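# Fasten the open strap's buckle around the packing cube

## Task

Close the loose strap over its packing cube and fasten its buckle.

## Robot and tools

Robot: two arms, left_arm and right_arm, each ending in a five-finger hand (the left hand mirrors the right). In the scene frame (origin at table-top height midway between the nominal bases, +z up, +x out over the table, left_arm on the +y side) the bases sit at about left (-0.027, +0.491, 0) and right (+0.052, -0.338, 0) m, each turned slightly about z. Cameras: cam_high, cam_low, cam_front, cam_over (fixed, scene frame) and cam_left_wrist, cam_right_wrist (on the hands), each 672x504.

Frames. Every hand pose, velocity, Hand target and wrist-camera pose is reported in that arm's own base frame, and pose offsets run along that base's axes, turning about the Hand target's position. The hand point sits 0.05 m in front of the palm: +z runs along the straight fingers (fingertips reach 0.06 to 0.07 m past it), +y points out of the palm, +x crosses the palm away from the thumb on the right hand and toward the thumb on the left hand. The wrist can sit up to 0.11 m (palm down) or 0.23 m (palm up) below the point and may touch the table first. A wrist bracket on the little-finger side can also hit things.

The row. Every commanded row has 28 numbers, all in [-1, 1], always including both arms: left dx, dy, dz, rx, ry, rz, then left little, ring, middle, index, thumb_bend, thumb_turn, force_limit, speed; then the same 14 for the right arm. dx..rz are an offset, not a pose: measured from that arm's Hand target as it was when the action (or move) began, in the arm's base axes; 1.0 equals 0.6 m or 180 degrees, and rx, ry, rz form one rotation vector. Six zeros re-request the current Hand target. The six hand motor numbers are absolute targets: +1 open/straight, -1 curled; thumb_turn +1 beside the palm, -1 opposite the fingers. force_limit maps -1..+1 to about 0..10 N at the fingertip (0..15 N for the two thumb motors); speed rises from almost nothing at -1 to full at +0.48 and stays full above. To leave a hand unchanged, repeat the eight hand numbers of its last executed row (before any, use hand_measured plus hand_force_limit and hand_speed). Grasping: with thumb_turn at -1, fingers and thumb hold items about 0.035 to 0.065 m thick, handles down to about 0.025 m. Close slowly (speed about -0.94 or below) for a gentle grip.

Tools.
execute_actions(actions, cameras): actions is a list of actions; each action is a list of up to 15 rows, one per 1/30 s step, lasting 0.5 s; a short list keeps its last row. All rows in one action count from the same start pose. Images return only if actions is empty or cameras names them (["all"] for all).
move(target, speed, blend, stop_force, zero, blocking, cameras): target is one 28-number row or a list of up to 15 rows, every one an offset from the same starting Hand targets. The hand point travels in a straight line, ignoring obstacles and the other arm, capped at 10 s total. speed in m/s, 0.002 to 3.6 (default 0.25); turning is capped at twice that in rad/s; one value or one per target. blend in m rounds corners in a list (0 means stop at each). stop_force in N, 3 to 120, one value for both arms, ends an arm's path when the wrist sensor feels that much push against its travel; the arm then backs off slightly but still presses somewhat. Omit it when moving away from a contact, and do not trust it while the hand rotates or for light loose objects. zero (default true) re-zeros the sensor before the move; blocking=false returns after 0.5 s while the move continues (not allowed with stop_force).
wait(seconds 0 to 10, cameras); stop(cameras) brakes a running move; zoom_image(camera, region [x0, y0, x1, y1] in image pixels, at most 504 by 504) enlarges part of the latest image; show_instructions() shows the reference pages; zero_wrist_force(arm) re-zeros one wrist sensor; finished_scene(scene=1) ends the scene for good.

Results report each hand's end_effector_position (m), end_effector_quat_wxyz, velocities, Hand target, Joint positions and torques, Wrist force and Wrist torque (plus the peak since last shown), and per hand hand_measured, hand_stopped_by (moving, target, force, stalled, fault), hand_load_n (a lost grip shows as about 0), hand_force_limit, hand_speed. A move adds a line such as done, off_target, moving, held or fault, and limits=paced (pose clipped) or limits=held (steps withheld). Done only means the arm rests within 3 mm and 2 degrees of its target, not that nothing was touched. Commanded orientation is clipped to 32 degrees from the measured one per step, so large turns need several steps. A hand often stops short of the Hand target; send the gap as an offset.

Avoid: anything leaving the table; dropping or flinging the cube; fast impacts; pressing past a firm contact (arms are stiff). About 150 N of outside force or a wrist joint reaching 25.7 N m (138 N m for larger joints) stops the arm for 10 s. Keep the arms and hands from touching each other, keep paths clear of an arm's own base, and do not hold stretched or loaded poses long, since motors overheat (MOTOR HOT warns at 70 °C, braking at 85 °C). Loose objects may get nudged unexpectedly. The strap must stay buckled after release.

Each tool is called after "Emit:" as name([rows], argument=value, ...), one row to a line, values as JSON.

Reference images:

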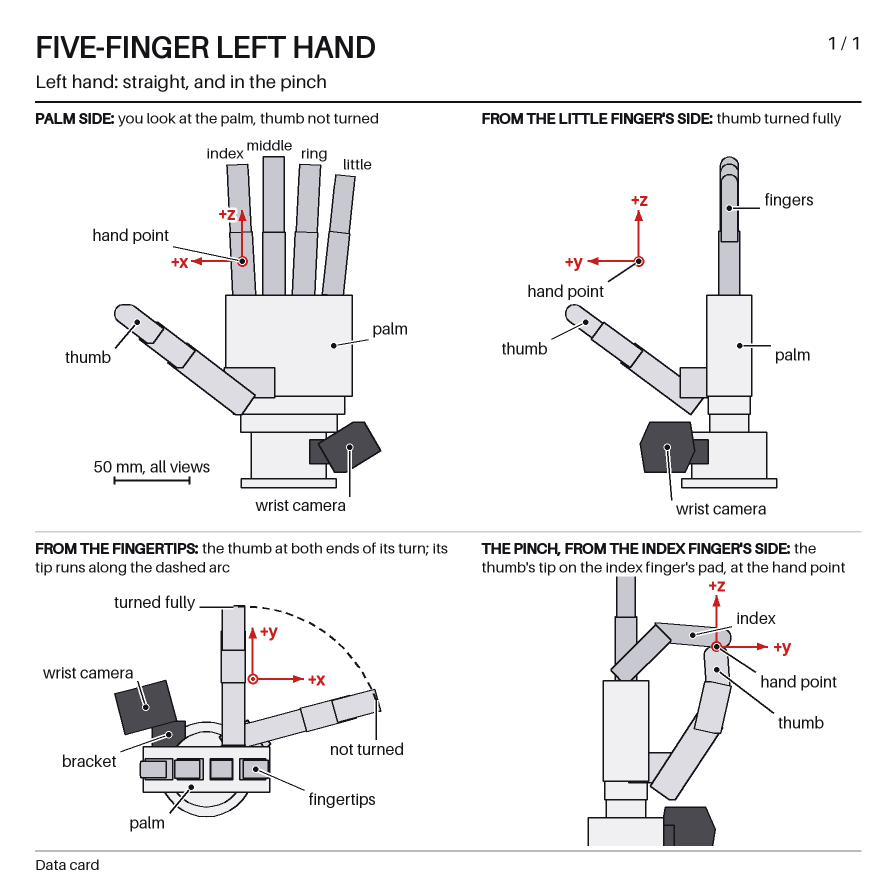

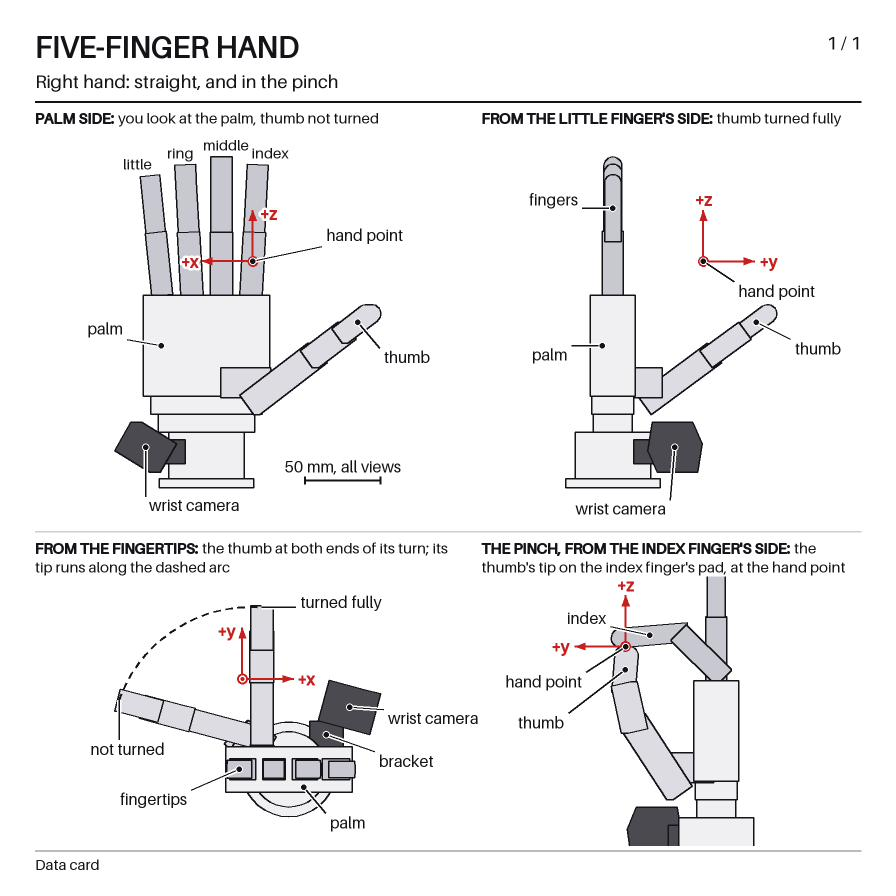

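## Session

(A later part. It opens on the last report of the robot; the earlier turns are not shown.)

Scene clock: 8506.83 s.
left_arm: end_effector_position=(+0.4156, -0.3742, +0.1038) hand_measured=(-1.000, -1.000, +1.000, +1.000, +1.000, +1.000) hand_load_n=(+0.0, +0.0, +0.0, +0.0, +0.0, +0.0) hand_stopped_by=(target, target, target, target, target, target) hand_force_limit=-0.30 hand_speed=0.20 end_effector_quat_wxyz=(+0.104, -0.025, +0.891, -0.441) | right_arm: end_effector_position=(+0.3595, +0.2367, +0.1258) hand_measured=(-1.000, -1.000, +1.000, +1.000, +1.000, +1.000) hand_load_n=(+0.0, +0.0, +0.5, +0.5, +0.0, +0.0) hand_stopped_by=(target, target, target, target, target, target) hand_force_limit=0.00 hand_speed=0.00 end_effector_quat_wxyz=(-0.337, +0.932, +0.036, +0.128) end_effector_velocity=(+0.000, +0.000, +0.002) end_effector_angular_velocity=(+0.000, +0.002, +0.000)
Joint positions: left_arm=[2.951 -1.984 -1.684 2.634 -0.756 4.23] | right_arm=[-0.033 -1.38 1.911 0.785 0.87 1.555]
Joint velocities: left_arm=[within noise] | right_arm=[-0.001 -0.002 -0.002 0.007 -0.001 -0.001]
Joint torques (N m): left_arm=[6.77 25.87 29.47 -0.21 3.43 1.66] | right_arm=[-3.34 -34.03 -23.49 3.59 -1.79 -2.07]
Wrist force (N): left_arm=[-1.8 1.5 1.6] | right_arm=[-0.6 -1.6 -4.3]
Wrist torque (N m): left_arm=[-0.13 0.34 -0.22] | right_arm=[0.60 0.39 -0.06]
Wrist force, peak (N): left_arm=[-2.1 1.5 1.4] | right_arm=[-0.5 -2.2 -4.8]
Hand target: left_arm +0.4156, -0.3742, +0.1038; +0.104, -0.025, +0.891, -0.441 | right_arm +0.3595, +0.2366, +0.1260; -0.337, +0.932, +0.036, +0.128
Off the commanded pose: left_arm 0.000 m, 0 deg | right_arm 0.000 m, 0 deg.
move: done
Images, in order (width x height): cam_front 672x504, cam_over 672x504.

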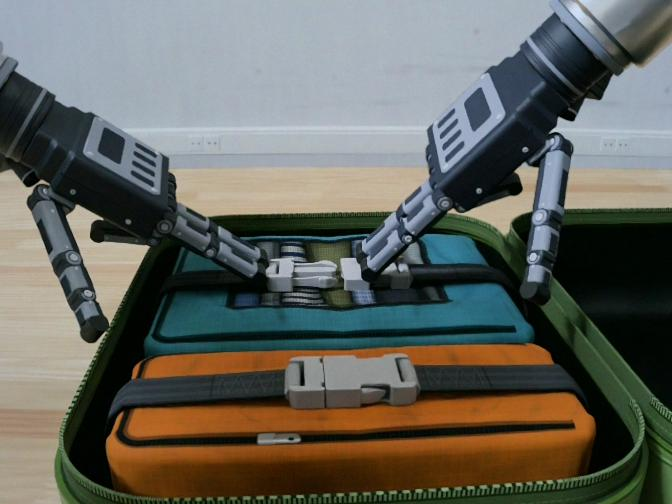

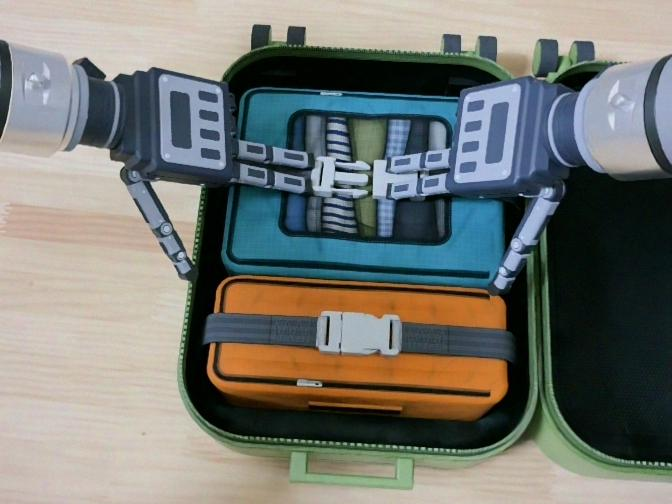

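Emit:
move([
  [0,0,0,0,0,0,-1,-1,1,1,1,1,-0.3,0.2, 0.0005,0,-0.0005,0,0.0111,0,-1,-1,1,1,1,1,0.0,0.0],
  [0,0,0,0,0,0,-1,-1,1,1,1,1,-0.3,0.2, -0.007,0.0013,-0.0005,0,0.0111,-0.0167,-1,-1,1,1,1,1,0.0,0.0],
], speed=0.025, cameras=["cam_over","cam_front"])

Emit:
zoom_image(camera="cam_over", region=[345, 145, 400, 205])

Emit:
zoom_image(camera="cam_front", region=[310, 245, 365, 305])

Scene clock: 8527.43 s.
left_arm: end_effector_position=(+0.4156, -0.3742, +0.1038) hand_measured=(-1.000, -1.000, +1.000, +1.000, +1.000, +1.000) hand_load_n=(+0.0, +0.0, +0.0, -0.5, +0.0, +0.0) hand_stopped_by=(target, target, target, target, target, target) hand_force_limit=-0.30 hand_speed=0.20 end_effector_quat_wxyz=(+0.104, -0.025, +0.891, -0.441) | right_arm: end_effector_position=(+0.3553, +0.2374, +0.1257) hand_measured=(-1.000, -1.000, +1.000, +1.000, +1.000, +1.000) hand_load_n=(+0.0, +0.0, +1.0, +0.0, -0.5, +0.0) hand_stopped_by=(target, target, target, target, target, target) hand_force_limit=0.00 hand_speed=0.00 end_effector_quat_wxyz=(-0.334, +0.935, +0.006, +0.121) end_effector_velocity=(+0.000, +0.000, +0.000) end_effector_angular_velocity=(-0.001, +0.000, +0.004)
Joint positions: left_arm=[2.951 -1.984 -1.684 2.634 -0.756 4.23] | right_arm=[-0.025 -1.387 1.912 0.777 0.887 1.63]
Joint velocities: left_arm=[within noise] | right_arm=[-0.001 0.001 0 0.003 0 -0.006]
Joint torques (N m): left_arm=[6.98 24.11 29.08 -0.02 3.35 1.49] | right_arm=[0.77 -11.37 -21.01 3.65 0.64 -2.18]
Wrist force (N): left_arm=[-1.8 1.4 1.5] | right_arm=[0.6 -3.0 -5.1]
Wrist torque (N m): left_arm=[-0.13 0.35 -0.21] | right_arm=[0.70 0.43 -0.04]
Wrist force, peak (N): left_arm=[-2.0 1.6 1.5] | right_arm=[0.4 -3.4 -5.8]
Hand target: left_arm +0.4156, -0.3742, +0.1038; +0.104, -0.025, +0.891, -0.441 | right_arm +0.3553, +0.2374, +0.1257; -0.334, +0.935, +0.006, +0.120
Off the commanded pose: left_arm 0.000 m, 0 deg | right_arm 0.000 m, 0 deg.
move: done
Images, in order (width x height): cam_front 672x504, cam_over 672x504.

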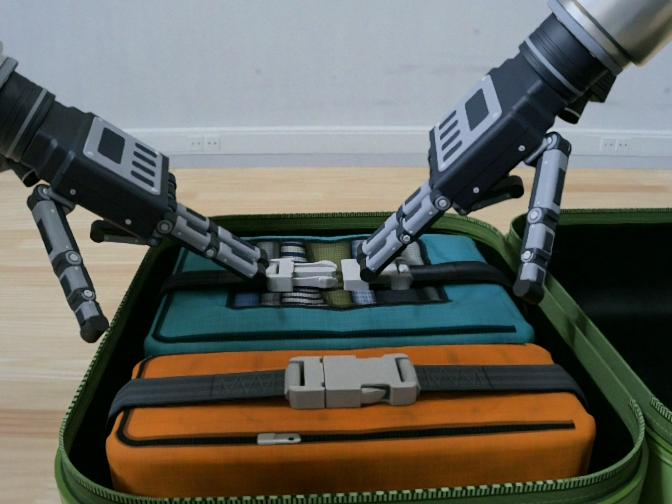

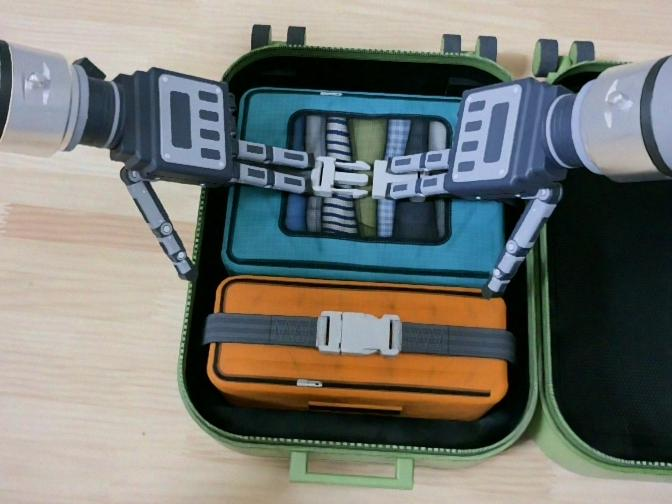

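Scaled by 8.400.

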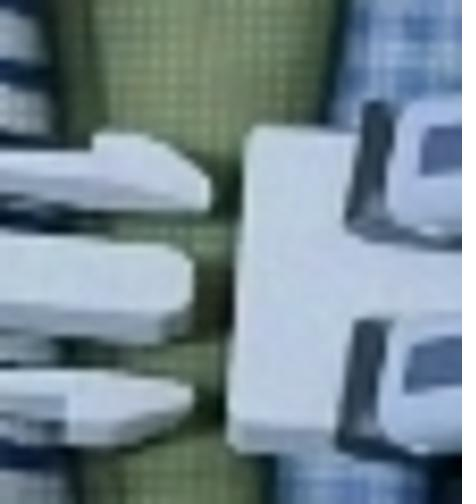

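Scaled by 8.400.

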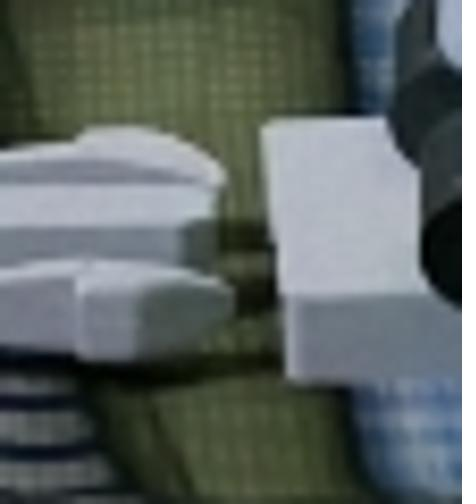

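Emit:
move(target=[0,0,0,0,0,0,-1,-1,1,1,1,1,-0.3,0.2, 0,0,0.0022,0,0,0,-1,-1,1,1,1,1,0.0,0.0], speed=0.02, cameras=["cam_over","cam_front"])

Emit:
zoom_image(camera="cam_over", region=[345, 145, 400, 205])

Emit:
zoom_image(camera="cam_front", region=[310, 245, 365, 305])

Scene clock: 8571.43 s.
left_arm: end_effector_position=(+0.4156, -0.3742, +0.1038) hand_measured=(-1.000, -1.000, +1.000, +1.000, +1.000, +1.000) hand_load_n=(+0.0, +0.0, -0.5, +0.0, +0.0, +0.0) hand_stopped_by=(target, target, target, target, target, target) hand_force_limit=-0.30 hand_speed=0.20 end_effector_quat_wxyz=(+0.104, -0.025, +0.891, -0.441) | right_arm: end_effector_position=(+0.3553, +0.2374, +0.1271) hand_measured=(-1.000, -1.000, +1.000, +1.000, +1.000, +1.000) hand_load_n=(+0.0, +0.0, +0.5, +0.0, +0.0, +0.0) hand_stopped_by=(target, target, target, target, target, target) hand_force_limit=0.00 hand_speed=0.00 end_effector_quat_wxyz=(-0.334, +0.935, +0.006, +0.120)
Joint positions: left_arm=[2.951 -1.984 -1.684 2.634 -0.756 4.23] | right_arm=[-0.025 -1.388 1.91 0.781 0.887 1.63]
Joint torques (N m): left_arm=[5.19 26.09 28.94 -0.25 3.27 1.33] | right_arm=[-4.81 -33.23 -20.96 2.94 -1.52 -1.92]
Wrist force (N): left_arm=[-1.7 1.4 1.3] | right_arm=[-0.2 -0.4 -3.0]
Wrist torque (N m): left_arm=[-0.12 0.33 -0.21] | right_arm=[0.50 0.35 -0.01]
Wrist force, peak (N): left_arm=[-2.0 1.6 1.6] | right_arm=[0.6 -3.4 -5.9]
Hand target: left_arm +0.4156, -0.3742, +0.1038; +0.104, -0.025, +0.891, -0.441 | right_arm +0.3553, +0.2374, +0.1270; -0.334, +0.935, +0.006, +0.120
Off the commanded pose: left_arm 0.000 m, 0 deg | right_arm 0.000 m, 0 deg.
move: done
Images, in order (width x height): cam_front 672x504, cam_over 672x504.

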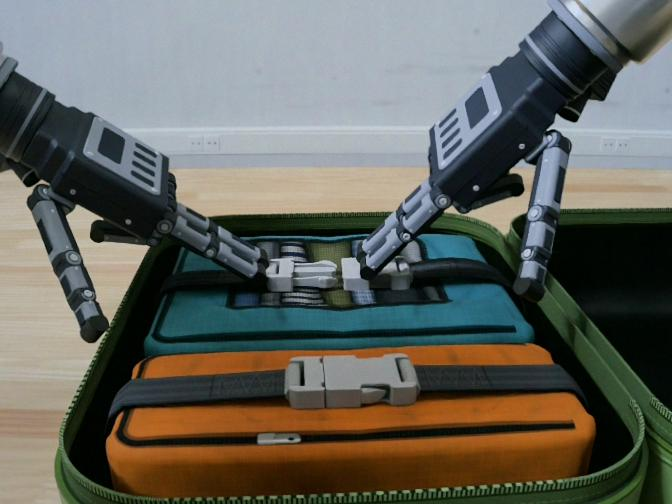

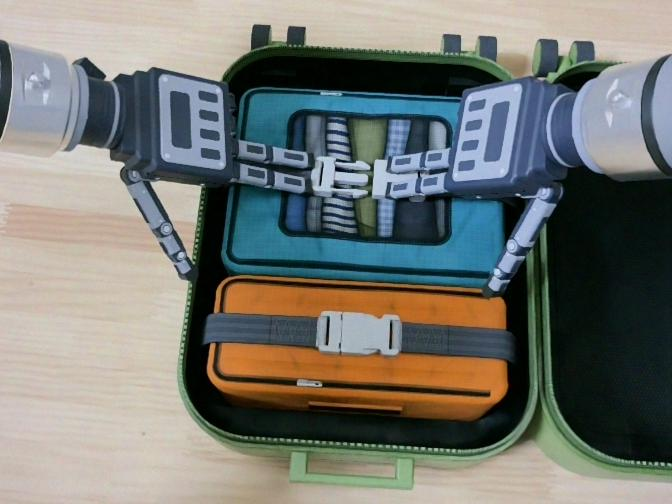

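Scaled by 8.400.

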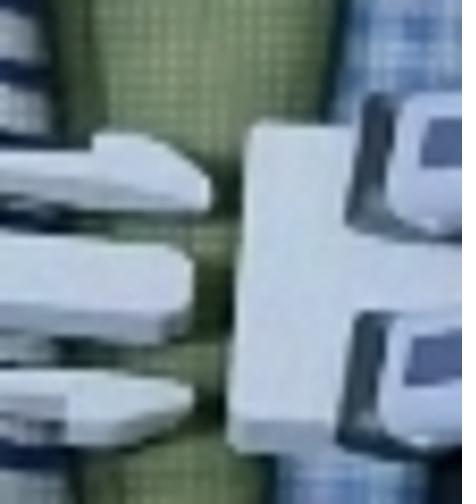

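Scaled by 8.400.

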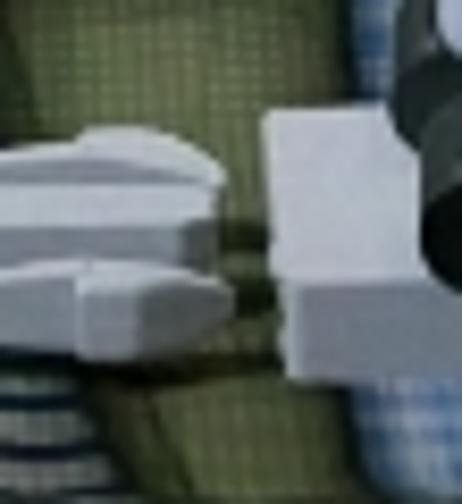

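Emit:
move([
  [0,0,0,0,0,0,-1,-1,1,1,1,1,-0.3,0.2, 0,0,0.006,0,0,0,-1,-1,1,1,1,1,0.0,0.0],
  [0,0,0,0,0,0,-1,-1,1,1,1,1,-0.3,0.2, 0.0004,-0.0062,0.006,0,0,0,-1,-1,1,1,1,1,0.0,0.0],
  [0,0,0,0,0,0,-1,-1,1,1,1,1,-0.3,0.2, 0.0004,-0.0062,-0.0005,0,0,0,-1,-1,1,1,1,1,0.0,0.0],
], speed=0.025, cameras=["cam_over","cam_front"])

Emit:
zoom_image(camera="cam_over", region=[345, 145, 400, 205])

Emit:
zoom_image(camera="cam_front", region=[310, 245, 365, 305])

Scene clock: 8586.87 s.
left_arm: end_effector_position=(+0.4156, -0.3742, +0.1038) hand_measured=(-1.000, -1.000, +1.000, +1.000, +1.000, +1.000) hand_load_n=(+0.0, +0.0, +0.0, +0.0, +0.0, +0.0) hand_stopped_by=(target, target, target, target, target, target) hand_force_limit=-0.30 hand_speed=0.20 end_effector_quat_wxyz=(+0.104, -0.025, +0.891, -0.441) | right_arm: end_effector_position=(+0.3555, +0.2337, +0.1266) hand_measured=(-1.000, -1.000, +1.000, +1.000, +1.000, +1.000) hand_load_n=(+0.0, +0.5, +0.5, +0.5, +0.0, +0.0) hand_stopped_by=(target, target, target, target, target, target) hand_force_limit=0.00 hand_speed=0.00 end_effector_quat_wxyz=(-0.334, +0.935, +0.006, +0.120) end_effector_velocity=(+0.000, +0.000, +0.001) end_effector_angular_velocity=(-0.001, +0.003, +0.000)
Joint positions: left_arm=[2.951 -1.984 -1.684 2.634 -0.756 4.23] | right_arm=[-0.037 -1.388 1.914 0.786 0.884 1.615]
Joint velocities: left_arm=[within noise] | right_arm=[0 -0.001 -0.004 0.007 0.002 0]
Joint torques (N m): left_arm=[5.21 26.45 29.44 -0.22 3.29 1.31] | right_arm=[5.72 -34.41 -22.12 3.93 2.07 2.29]
Wrist force (N): left_arm=[-1.7 1.5 1.4] | right_arm=[-0.4 -0.7 -4.1]
Wrist torque (N m): left_arm=[-0.12 0.32 -0.21] | right_arm=[0.56 0.37 -0.08]
Wrist force, peak (N): left_arm=[-2.0 1.5 1.5] | right_arm=[-0.3 -1.1 -4.6]
Hand target: left_arm +0.4156, -0.3742, +0.1038; +0.104, -0.025, +0.891, -0.441 | right_arm +0.3556, +0.2337, +0.1267; -0.334, +0.935, +0.006, +0.120
Off the commanded pose: left_arm 0.000 m, 0 deg | right_arm 0.000 m, 0 deg.
move: done
Images, in order (width x height): cam_front 672x504, cam_over 672x504.

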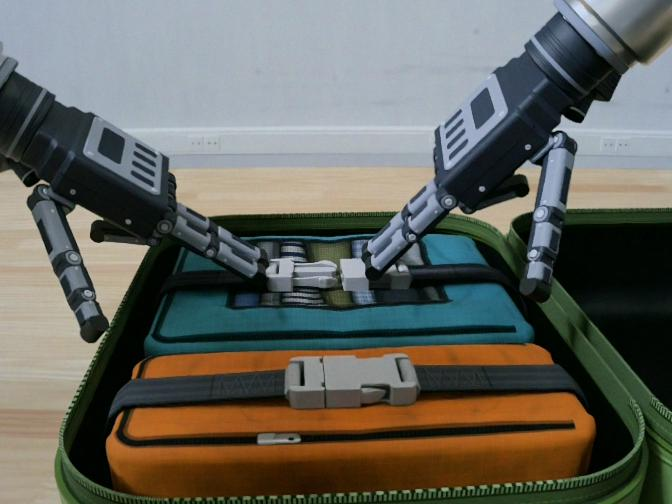

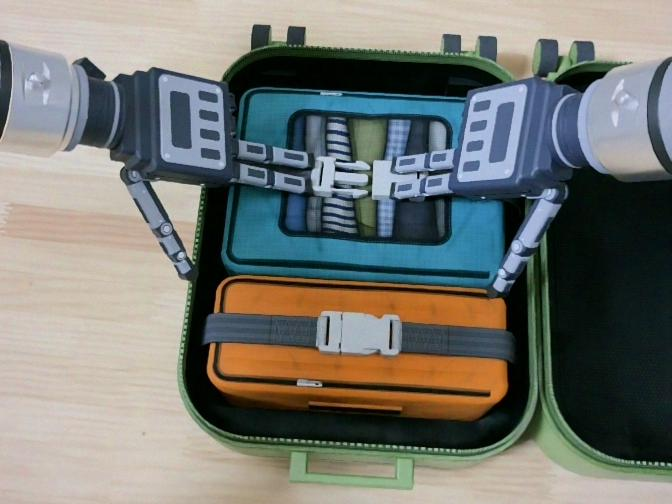

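Scaled by 8.400.

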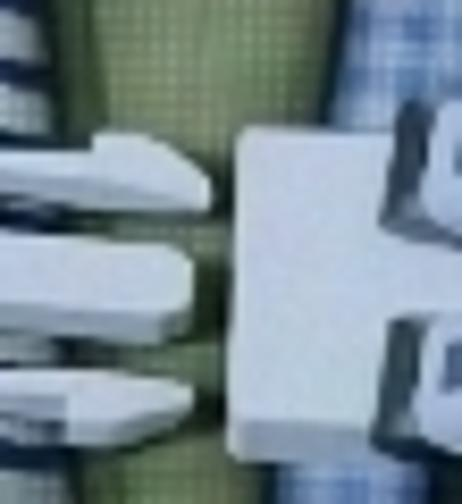

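Scaled by 8.400.

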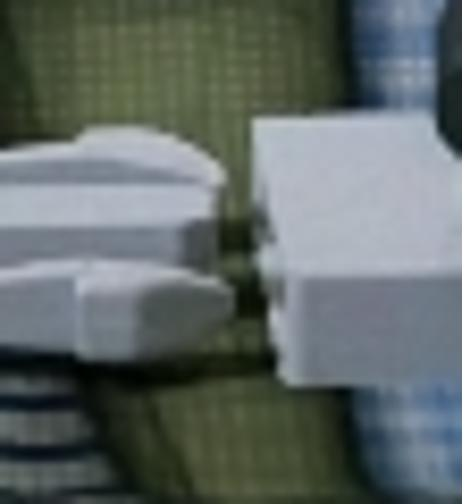

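Emit:
move(target=[0,0,0,0,0,0,-1,-1,1,1,1,1,-0.3,0.2, -0.0062,0.0018,0.0005,0,0,-0.0139,-1,-1,1,1,1,1,0.0,0.0], speed=0.02, cameras=["cam_over","cam_front"])

Emit:
zoom_image(camera="cam_over", region=[345, 145, 400, 205])

Emit:
zoom_image(camera="cam_front", region=[310, 245, 365, 305])

Scene clock: 8601.90 s.
left_arm: end_effector_position=(+0.4156, -0.3742, +0.1038) hand_measured=(-1.000, -1.000, +1.000, +1.000, +1.000, +1.000) hand_load_n=(+0.0, +0.0, -0.5, +0.0, +0.0, +0.0) hand_stopped_by=(target, target, target, target, target, target) hand_force_limit=-0.30 hand_speed=0.20 end_effector_quat_wxyz=(+0.104, -0.025, +0.891, -0.441) | right_arm: end_effector_position=(+0.3518, +0.2348, +0.1271) hand_measured=(-1.000, -1.000, +1.000, +1.000, +1.000, +1.000) hand_load_n=(+0.0, +0.0, +0.5, -0.5, -0.5, +0.0) hand_stopped_by=(target, target, target, target, target, target) hand_force_limit=0.00 hand_speed=0.00 end_effector_quat_wxyz=(-0.332, +0.935, -0.015, +0.128)
Joint positions: left_arm=[2.951 -1.984 -1.684 2.634 -0.756 4.23] | right_arm=[-0.029 -1.413 1.931 0.754 0.898 1.678]
Joint torques (N m): left_arm=[4.78 25.53 28.39 -0.07 2.94 1.38] | right_arm=[0.21 -13.96 -18.68 3.34 -0.06 -2.03]
Wrist force (N): left_arm=[-2.0 1.4 1.4] | right_arm=[-0.5 -0.3 -4.0]
Wrist torque (N m): left_arm=[-0.13 0.37 -0.23] | right_arm=[0.49 0.34 -0.10]
Wrist force, peak (N): left_arm=[-1.9 1.5 1.6] | right_arm=[-0.1 -1.2 -4.6]
Hand target: left_arm +0.4156, -0.3742, +0.1038; +0.104, -0.025, +0.891, -0.441 | right_arm +0.3519, +0.2348, +0.1270; -0.332, +0.935, -0.015, +0.128
Off the commanded pose: left_arm 0.000 m, 0 deg | right_arm 0.000 m, 0 deg.
move: done
Images, in order (width x height): cam_front 672x504, cam_over 672x504.

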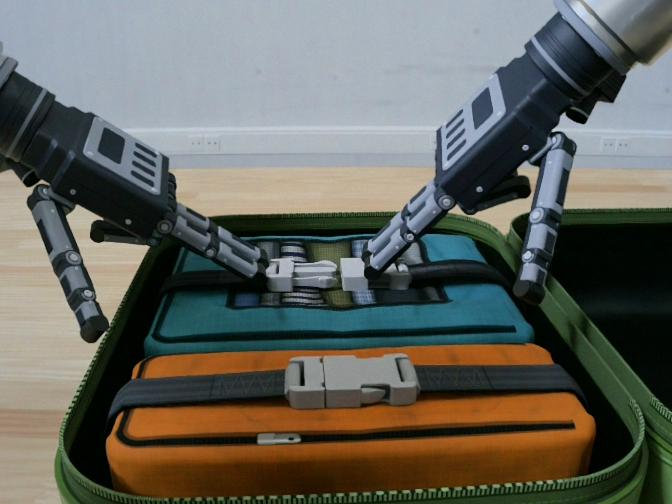

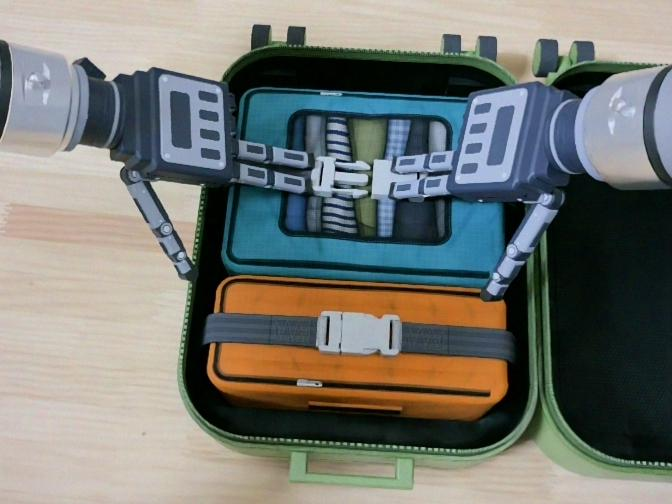

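Scaled by 8.400.

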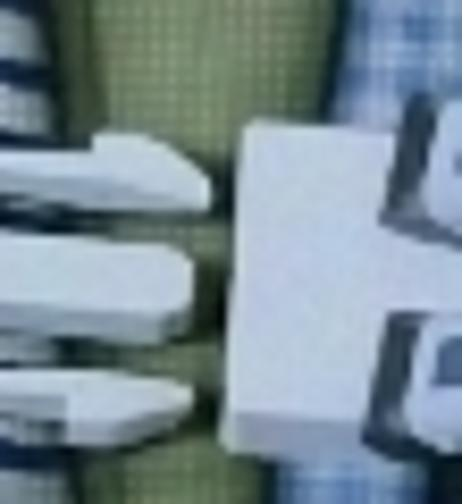

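Scaled by 8.400.

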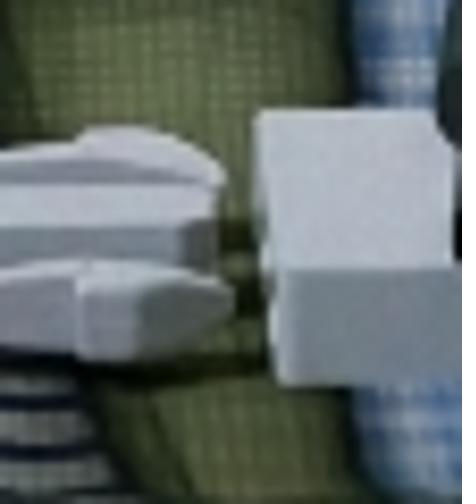

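Emit:
move([
  [0,0,0.0013,0,0,0,-1,-1,1,1,1,1,-0.3,0.2, 0,0,0,0,0,0,-1,-1,1,1,1,1,0.0,0.0],
  [0,-0.005,0.0013,0,0,0,-1,-1,1,1,1,1,-0.3,0.2, 0,0,0.0003,0,0,0,-1,-1,1,1,1,1,0.0,0.0],
], speed=0.02, cameras=["cam_over","cam_front"])

Emit:
zoom_image(camera="cam_over", region=[345, 145, 400, 205])

Emit:
zoom_image(camera="cam_front", region=[310, 245, 365, 305])

Emit:
zoom_image(camera="cam_front", region=[255, 245, 310, 305])

Emit:
zoom_image(camera="cam_over", region=[295, 145, 350, 205])

Scene clock: 8620.70 s.
left_arm: end_effector_position=(+0.4157, -0.3773, +0.1047) hand_measured=(-1.000, -1.000, +1.000, +1.000, +1.000, +1.000) hand_load_n=(+0.0, +0.0, -0.5, +0.0, +0.0, +0.0) hand_stopped_by=(target, target, target, target, target, target) hand_force_limit=-0.30 hand_speed=0.20 end_effector_quat_wxyz=(+0.104, -0.025, +0.891, -0.441) end_effector_velocity=(+0.000, +0.002, +0.000) end_effector_angular_velocity=(+0.001, -0.002, -0.001) | right_arm: end_effector_position=(+0.3519, +0.2348, +0.1272) hand_measured=(-1.000, -1.000, +1.000, +1.000, +1.000, +1.000) hand_load_n=(+0.0, +0.0, +0.5, +0.0, +0.0, +0.0) hand_stopped_by=(target, target, target, target, target, target) hand_force_limit=0.00 hand_speed=0.00 end_effector_quat_wxyz=(-0.332, +0.935, -0.015, +0.128)
Joint positions: left_arm=[2.944 -1.984 -1.678 2.636 -0.76 4.221] | right_arm=[-0.03 -1.413 1.931 0.754 0.898 1.678]
Joint velocities: left_arm=[0.003 0 -0.002 -0.002 0 0.006] | right_arm=[within noise]
Joint torques (N m): left_arm=[6.47 26.49 9.05 -2.65 1.3 1.98] | right_arm=[-5.42 -33.15 -22.18 3.19 -2.34 -2.06]
Wrist force (N): left_arm=[-2.0 2.0 0.9] | right_arm=[-0.8 0.4 -3.5]
Wrist torque (N m): left_arm=[-0.10 0.34 -0.22] | right_arm=[0.51 0.35 -0.05]
Wrist force, peak (N): left_arm=[-2.0 2.0 0.9] | right_arm=[-0.6 -0.3 -4.3]
Hand target: left_arm +0.4156, -0.3772, +0.1046; +0.104, -0.025, +0.891, -0.441 | right_arm +0.3519, +0.2348, +0.1272; -0.332, +0.935, -0.015, +0.128
Off the commanded pose: left_arm 0.000 m, 0 deg | right_arm 0.000 m, 0 deg.
move: done
Images, in order (width x height): cam_front 672x504, cam_over 672x504.

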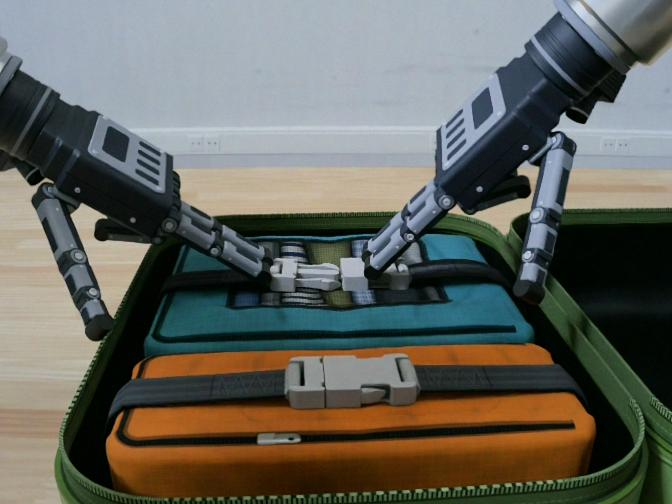

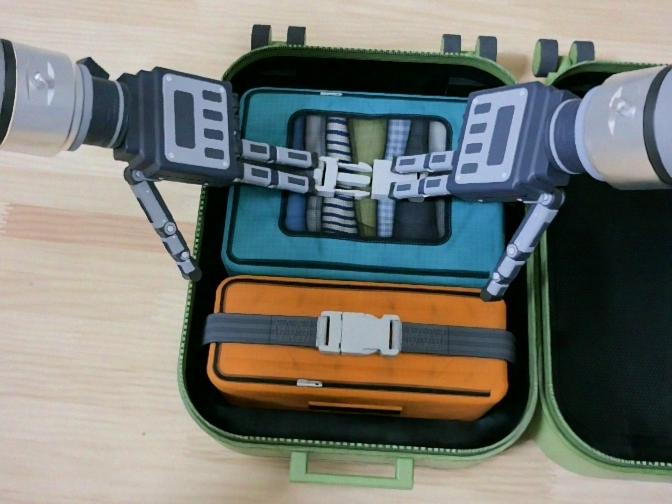

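Scaled by 8.400.

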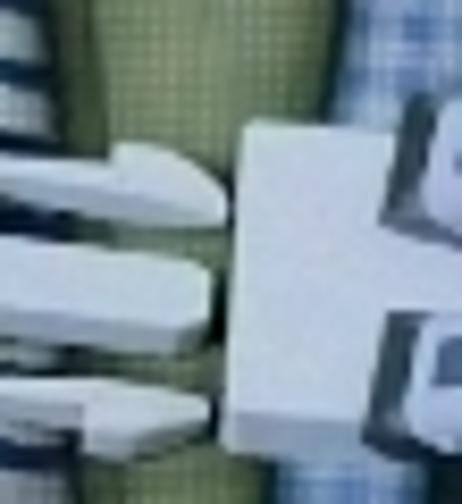

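Scaled by 8.400.

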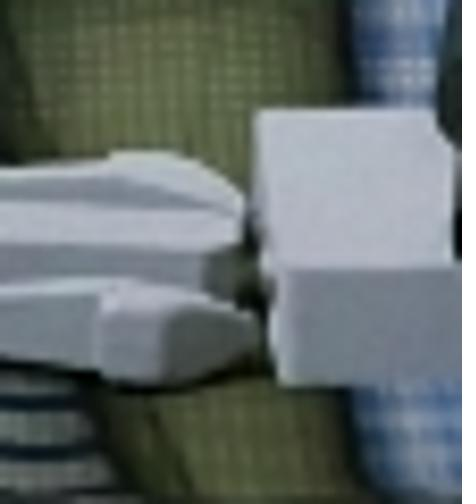

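Scaled by 8.400.

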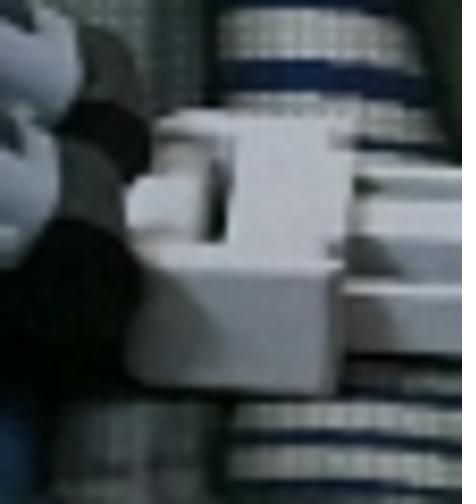

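Scaled by 8.400.

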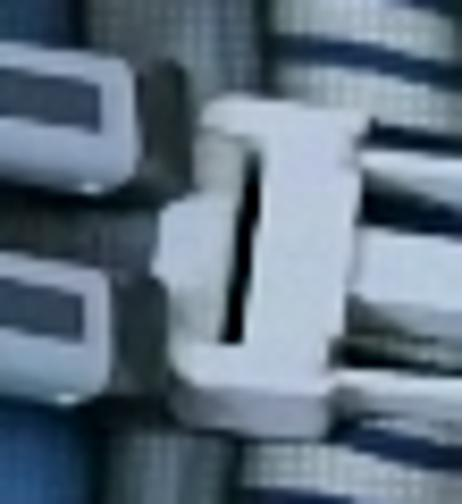

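Emit:
move(target=[-0.0048,-0.0017,-0.0007,0,0,0.0111,-1,-1,1,1,1,1,-0.3,0.2, -0.0025,0.0008,0,0,0,-0.0056,-1,-1,1,1,1,1,0.0,0.0], speed=0.02, cameras=["cam_over","cam_front"])

Emit:
zoom_image(camera="cam_over", region=[345, 145, 400, 205])

Emit:
zoom_image(camera="cam_front", region=[310, 245, 365, 305])

Emit:
zoom_image(camera="cam_front", region=[255, 245, 310, 305])

Emit:
zoom_image(camera="cam_over", region=[295, 145, 350, 205])

Scene clock: 8652.03 s.
left_arm: end_effector_position=(+0.4126, -0.3782, +0.1042) hand_measured=(-1.000, -1.000, +1.000, +1.000, +1.000, +1.000) hand_load_n=(+0.0, +0.0, +0.0, -0.5, +0.0, +0.0) hand_stopped_by=(target, target, target, target, target, target) hand_force_limit=-0.30 hand_speed=0.20 end_effector_quat_wxyz=(+0.112, -0.040, +0.891, -0.439) end_effector_velocity=(-0.001, +0.001, +0.000) end_effector_angular_velocity=(+0.003, -0.001, -0.004) | right_arm: end_effector_position=(+0.3503, +0.2353, +0.1272) hand_measured=(-1.000, -1.000, +1.000, +1.000, +1.000, +1.000) hand_load_n=(+0.0, +0.0, +0.5, -0.5, +0.0, -0.5) hand_stopped_by=(target, target, target, target, target, target) hand_force_limit=0.00 hand_speed=0.00 end_effector_quat_wxyz=(-0.331, +0.934, -0.023, +0.131)
Joint positions: left_arm=[2.935 -1.963 -1.703 2.676 -0.783 4.168] | right_arm=[-0.026 -1.423 1.938 0.741 0.904 1.704]
Joint velocities: left_arm=[0 0 -0.001 -0.004 -0.001 0.008] | right_arm=[within noise]
Joint torques (N m): left_arm=[0.93 26.11 24.4 -2.92 2.13 1.92] | right_arm=[2.61 -23.88 -13.08 1.96 0.74 -1.18]
Wrist force (N): left_arm=[-1.9 1.6 0.7] | right_arm=[-0.8 0.0 -3.5]
Wrist torque (N m): left_arm=[-0.12 0.30 -0.21] | right_arm=[0.47 0.35 -0.11]
Wrist force, peak (N): left_arm=[-2.0 2.0 1.1] | right_arm=[-0.5 -0.1 -3.9]
Hand target: left_arm +0.4127, -0.3783, +0.1042; +0.111, -0.040, +0.890, -0.439 | right_arm +0.3504, +0.2353, +0.1272; -0.331, +0.934, -0.023, +0.131
Off the commanded pose: left_arm 0.000 m, 0 deg | right_arm 0.000 m, 0 deg.
move: done
Images, in order (width x height): cam_front 672x504, cam_over 672x504.

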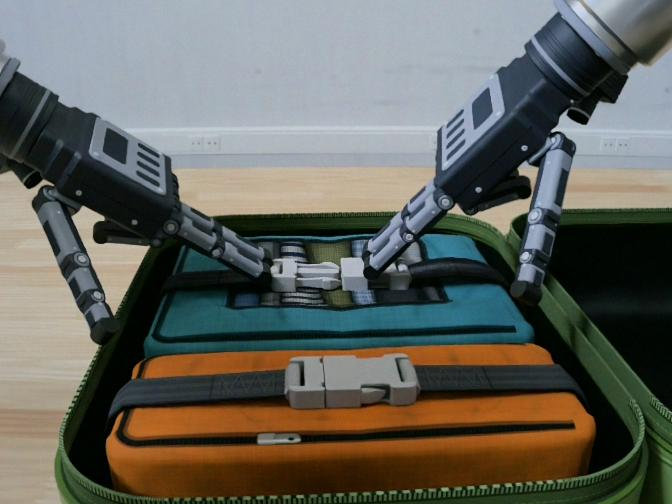

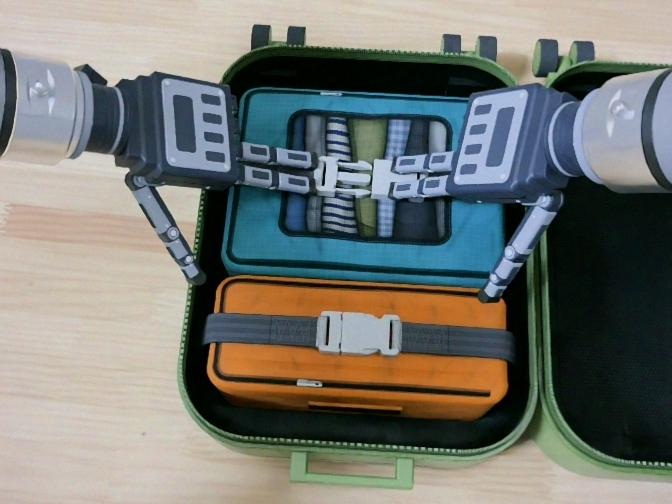

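Scaled by 8.400.

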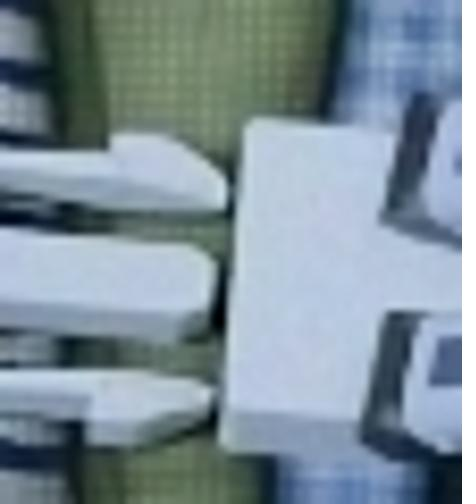

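Scaled by 8.400.

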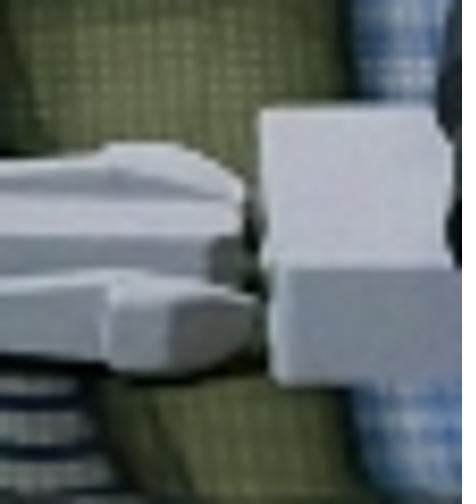

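Scaled by 8.400.

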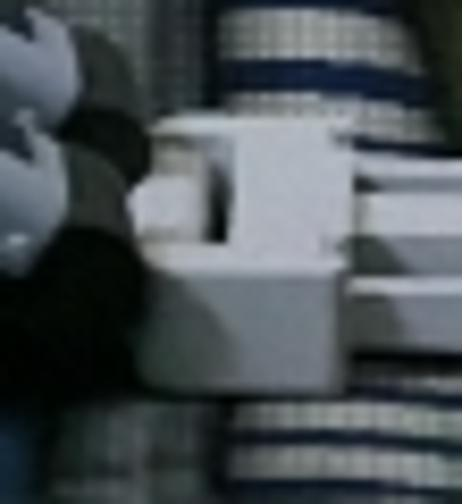

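Scaled by 8.400.

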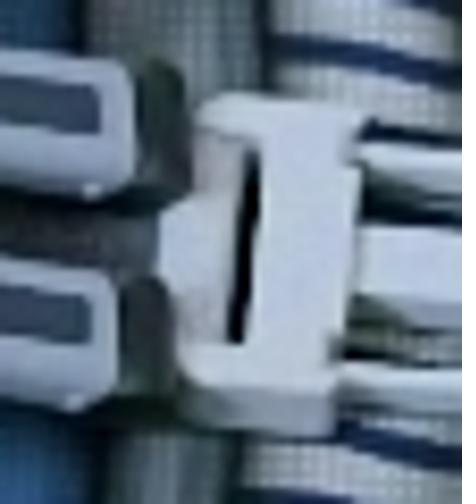

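Emit:
zoom_image(camera="cam_over", region=[352, 155, 388, 201])

Emit:
zoom_image(camera="cam_front", region=[318, 250, 358, 296])

Scaled by 10.957.

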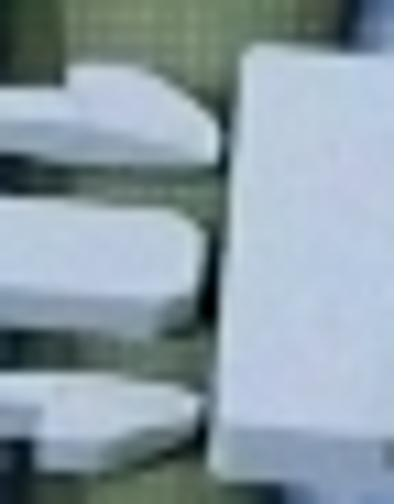

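Scaled by 10.957.

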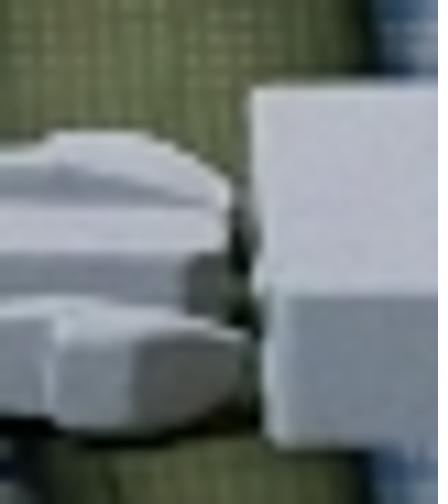

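Emit:
move([
  [0.0008,0,0,0,0,0,-1,-1,1,1,1,1,-0.3,0.2, -0.0008,0,0,0,0,0,-1,-1,1,1,1,1,0.0,0.0],
  [0.0008,-0.0042,0,0,0,0,-1,-1,1,1,1,1,-0.3,0.2, -0.0008,0,0,0,0,0,-1,-1,1,1,1,1,0.0,0.0],
], speed=0.02, cameras=["cam_over","cam_front"])

Emit:
zoom_image(camera="cam_over", region=[352, 155, 388, 201])

Emit:
zoom_image(camera="cam_front", region=[318, 250, 358, 296])

Emit:
zoom_image(camera="cam_front", region=[255, 245, 310, 305])

Emit:
zoom_image(camera="cam_over", region=[295, 145, 350, 205])

Scene clock: 8699.07 s.
left_arm: end_effector_position=(+0.4133, -0.3808, +0.1042) hand_measured=(-1.000, -1.000, +1.000, +1.000, +1.000, +1.000) hand_load_n=(+0.0, +0.0, -1.0, -0.5, +0.0, +0.0) hand_stopped_by=(target, target, target, target, target, target) hand_force_limit=-0.30 hand_speed=0.20 end_effector_quat_wxyz=(+0.112, -0.040, +0.890, -0.439) end_effector_velocity=(+0.001, +0.001, -0.001) end_effector_angular_velocity=(+0.002, -0.002, +0.000) | right_arm: end_effector_position=(+0.3499, +0.2353, +0.1272) hand_measured=(-1.000, -1.000, +1.000, +1.000, +1.000, +1.000) hand_load_n=(+0.0, +0.0, +0.5, +0.0, +0.0, +0.0) hand_stopped_by=(target, target, target, target, target, target) hand_force_limit=0.00 hand_speed=0.00 end_effector_quat_wxyz=(-0.331, +0.934, -0.023, +0.131)
Joint positions: left_arm=[2.929 -1.966 -1.697 2.679 -0.786 4.161] | right_arm=[-0.026 -1.424 1.939 0.741 0.904 1.703]
Joint velocities: left_arm=[0.002 -0.001 -0.001 0 -0.001 0.005] | right_arm=[within noise]
Joint torques (N m): left_arm=[6.33 32.52 9.7 -2.21 1.17 1.6] | right_arm=[-5.12 -33.19 -9.02 0.13 -2.35 -2.02]
Wrist force (N): left_arm=[-1.9 1.8 -0.3] | right_arm=[0.1 -0.1 -3.5]
Wrist torque (N m): left_arm=[-0.13 0.24 -0.19] | right_arm=[0.46 0.37 -0.05]
Wrist force, peak (N): left_arm=[-2.1 2.3 -0.2] | right_arm=[-0.6 0.0 -3.8]
Hand target: left_arm +0.4132, -0.3808, +0.1042; +0.111, -0.040, +0.890, -0.439 | right_arm +0.3499, +0.2353, +0.1272; -0.331, +0.934, -0.023, +0.131
Off the commanded pose: left_arm 0.000 m, 0 deg | right_arm 0.000 m, 0 deg.
move: done
Images, in order (width x height): cam_front 672x504, cam_over 672x504.

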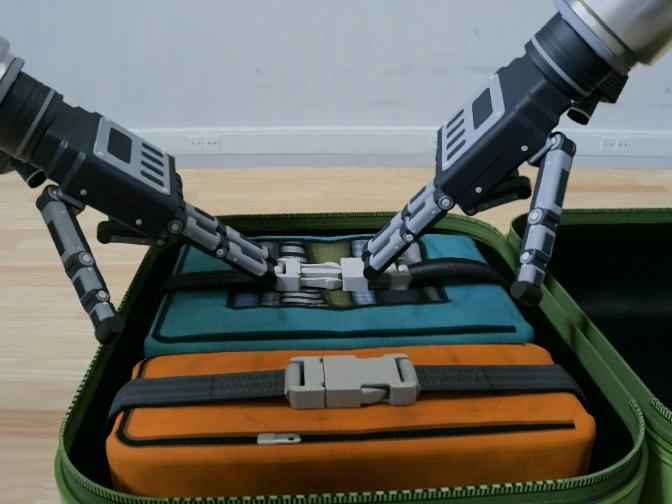

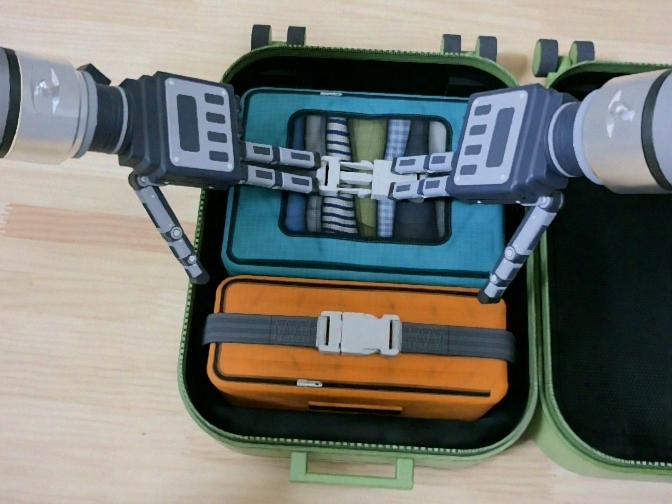

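Scaled by 10.957.

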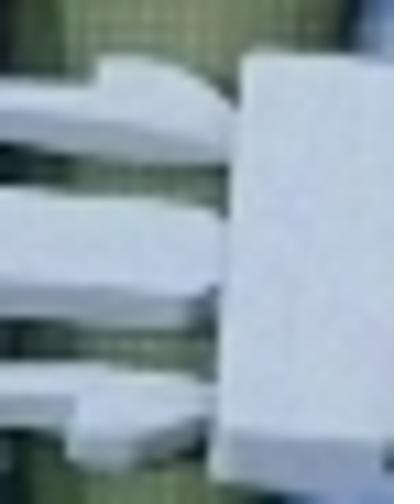

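Scaled by 10.957.

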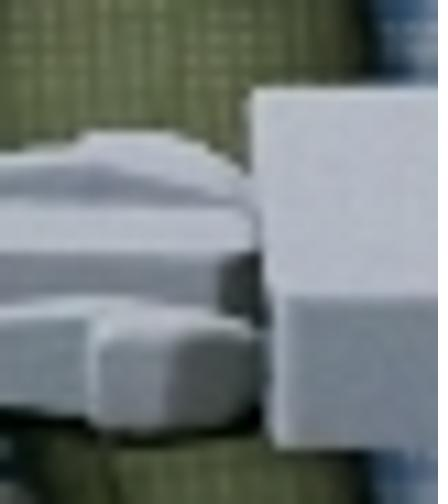

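Scaled by 8.400.

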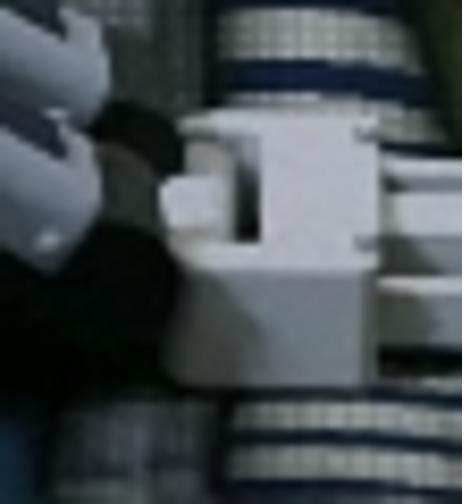

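Scaled by 8.400.

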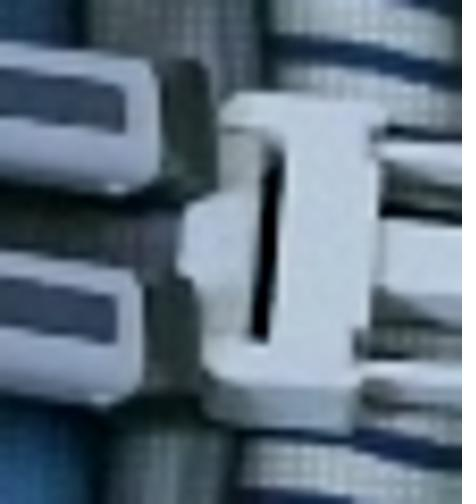

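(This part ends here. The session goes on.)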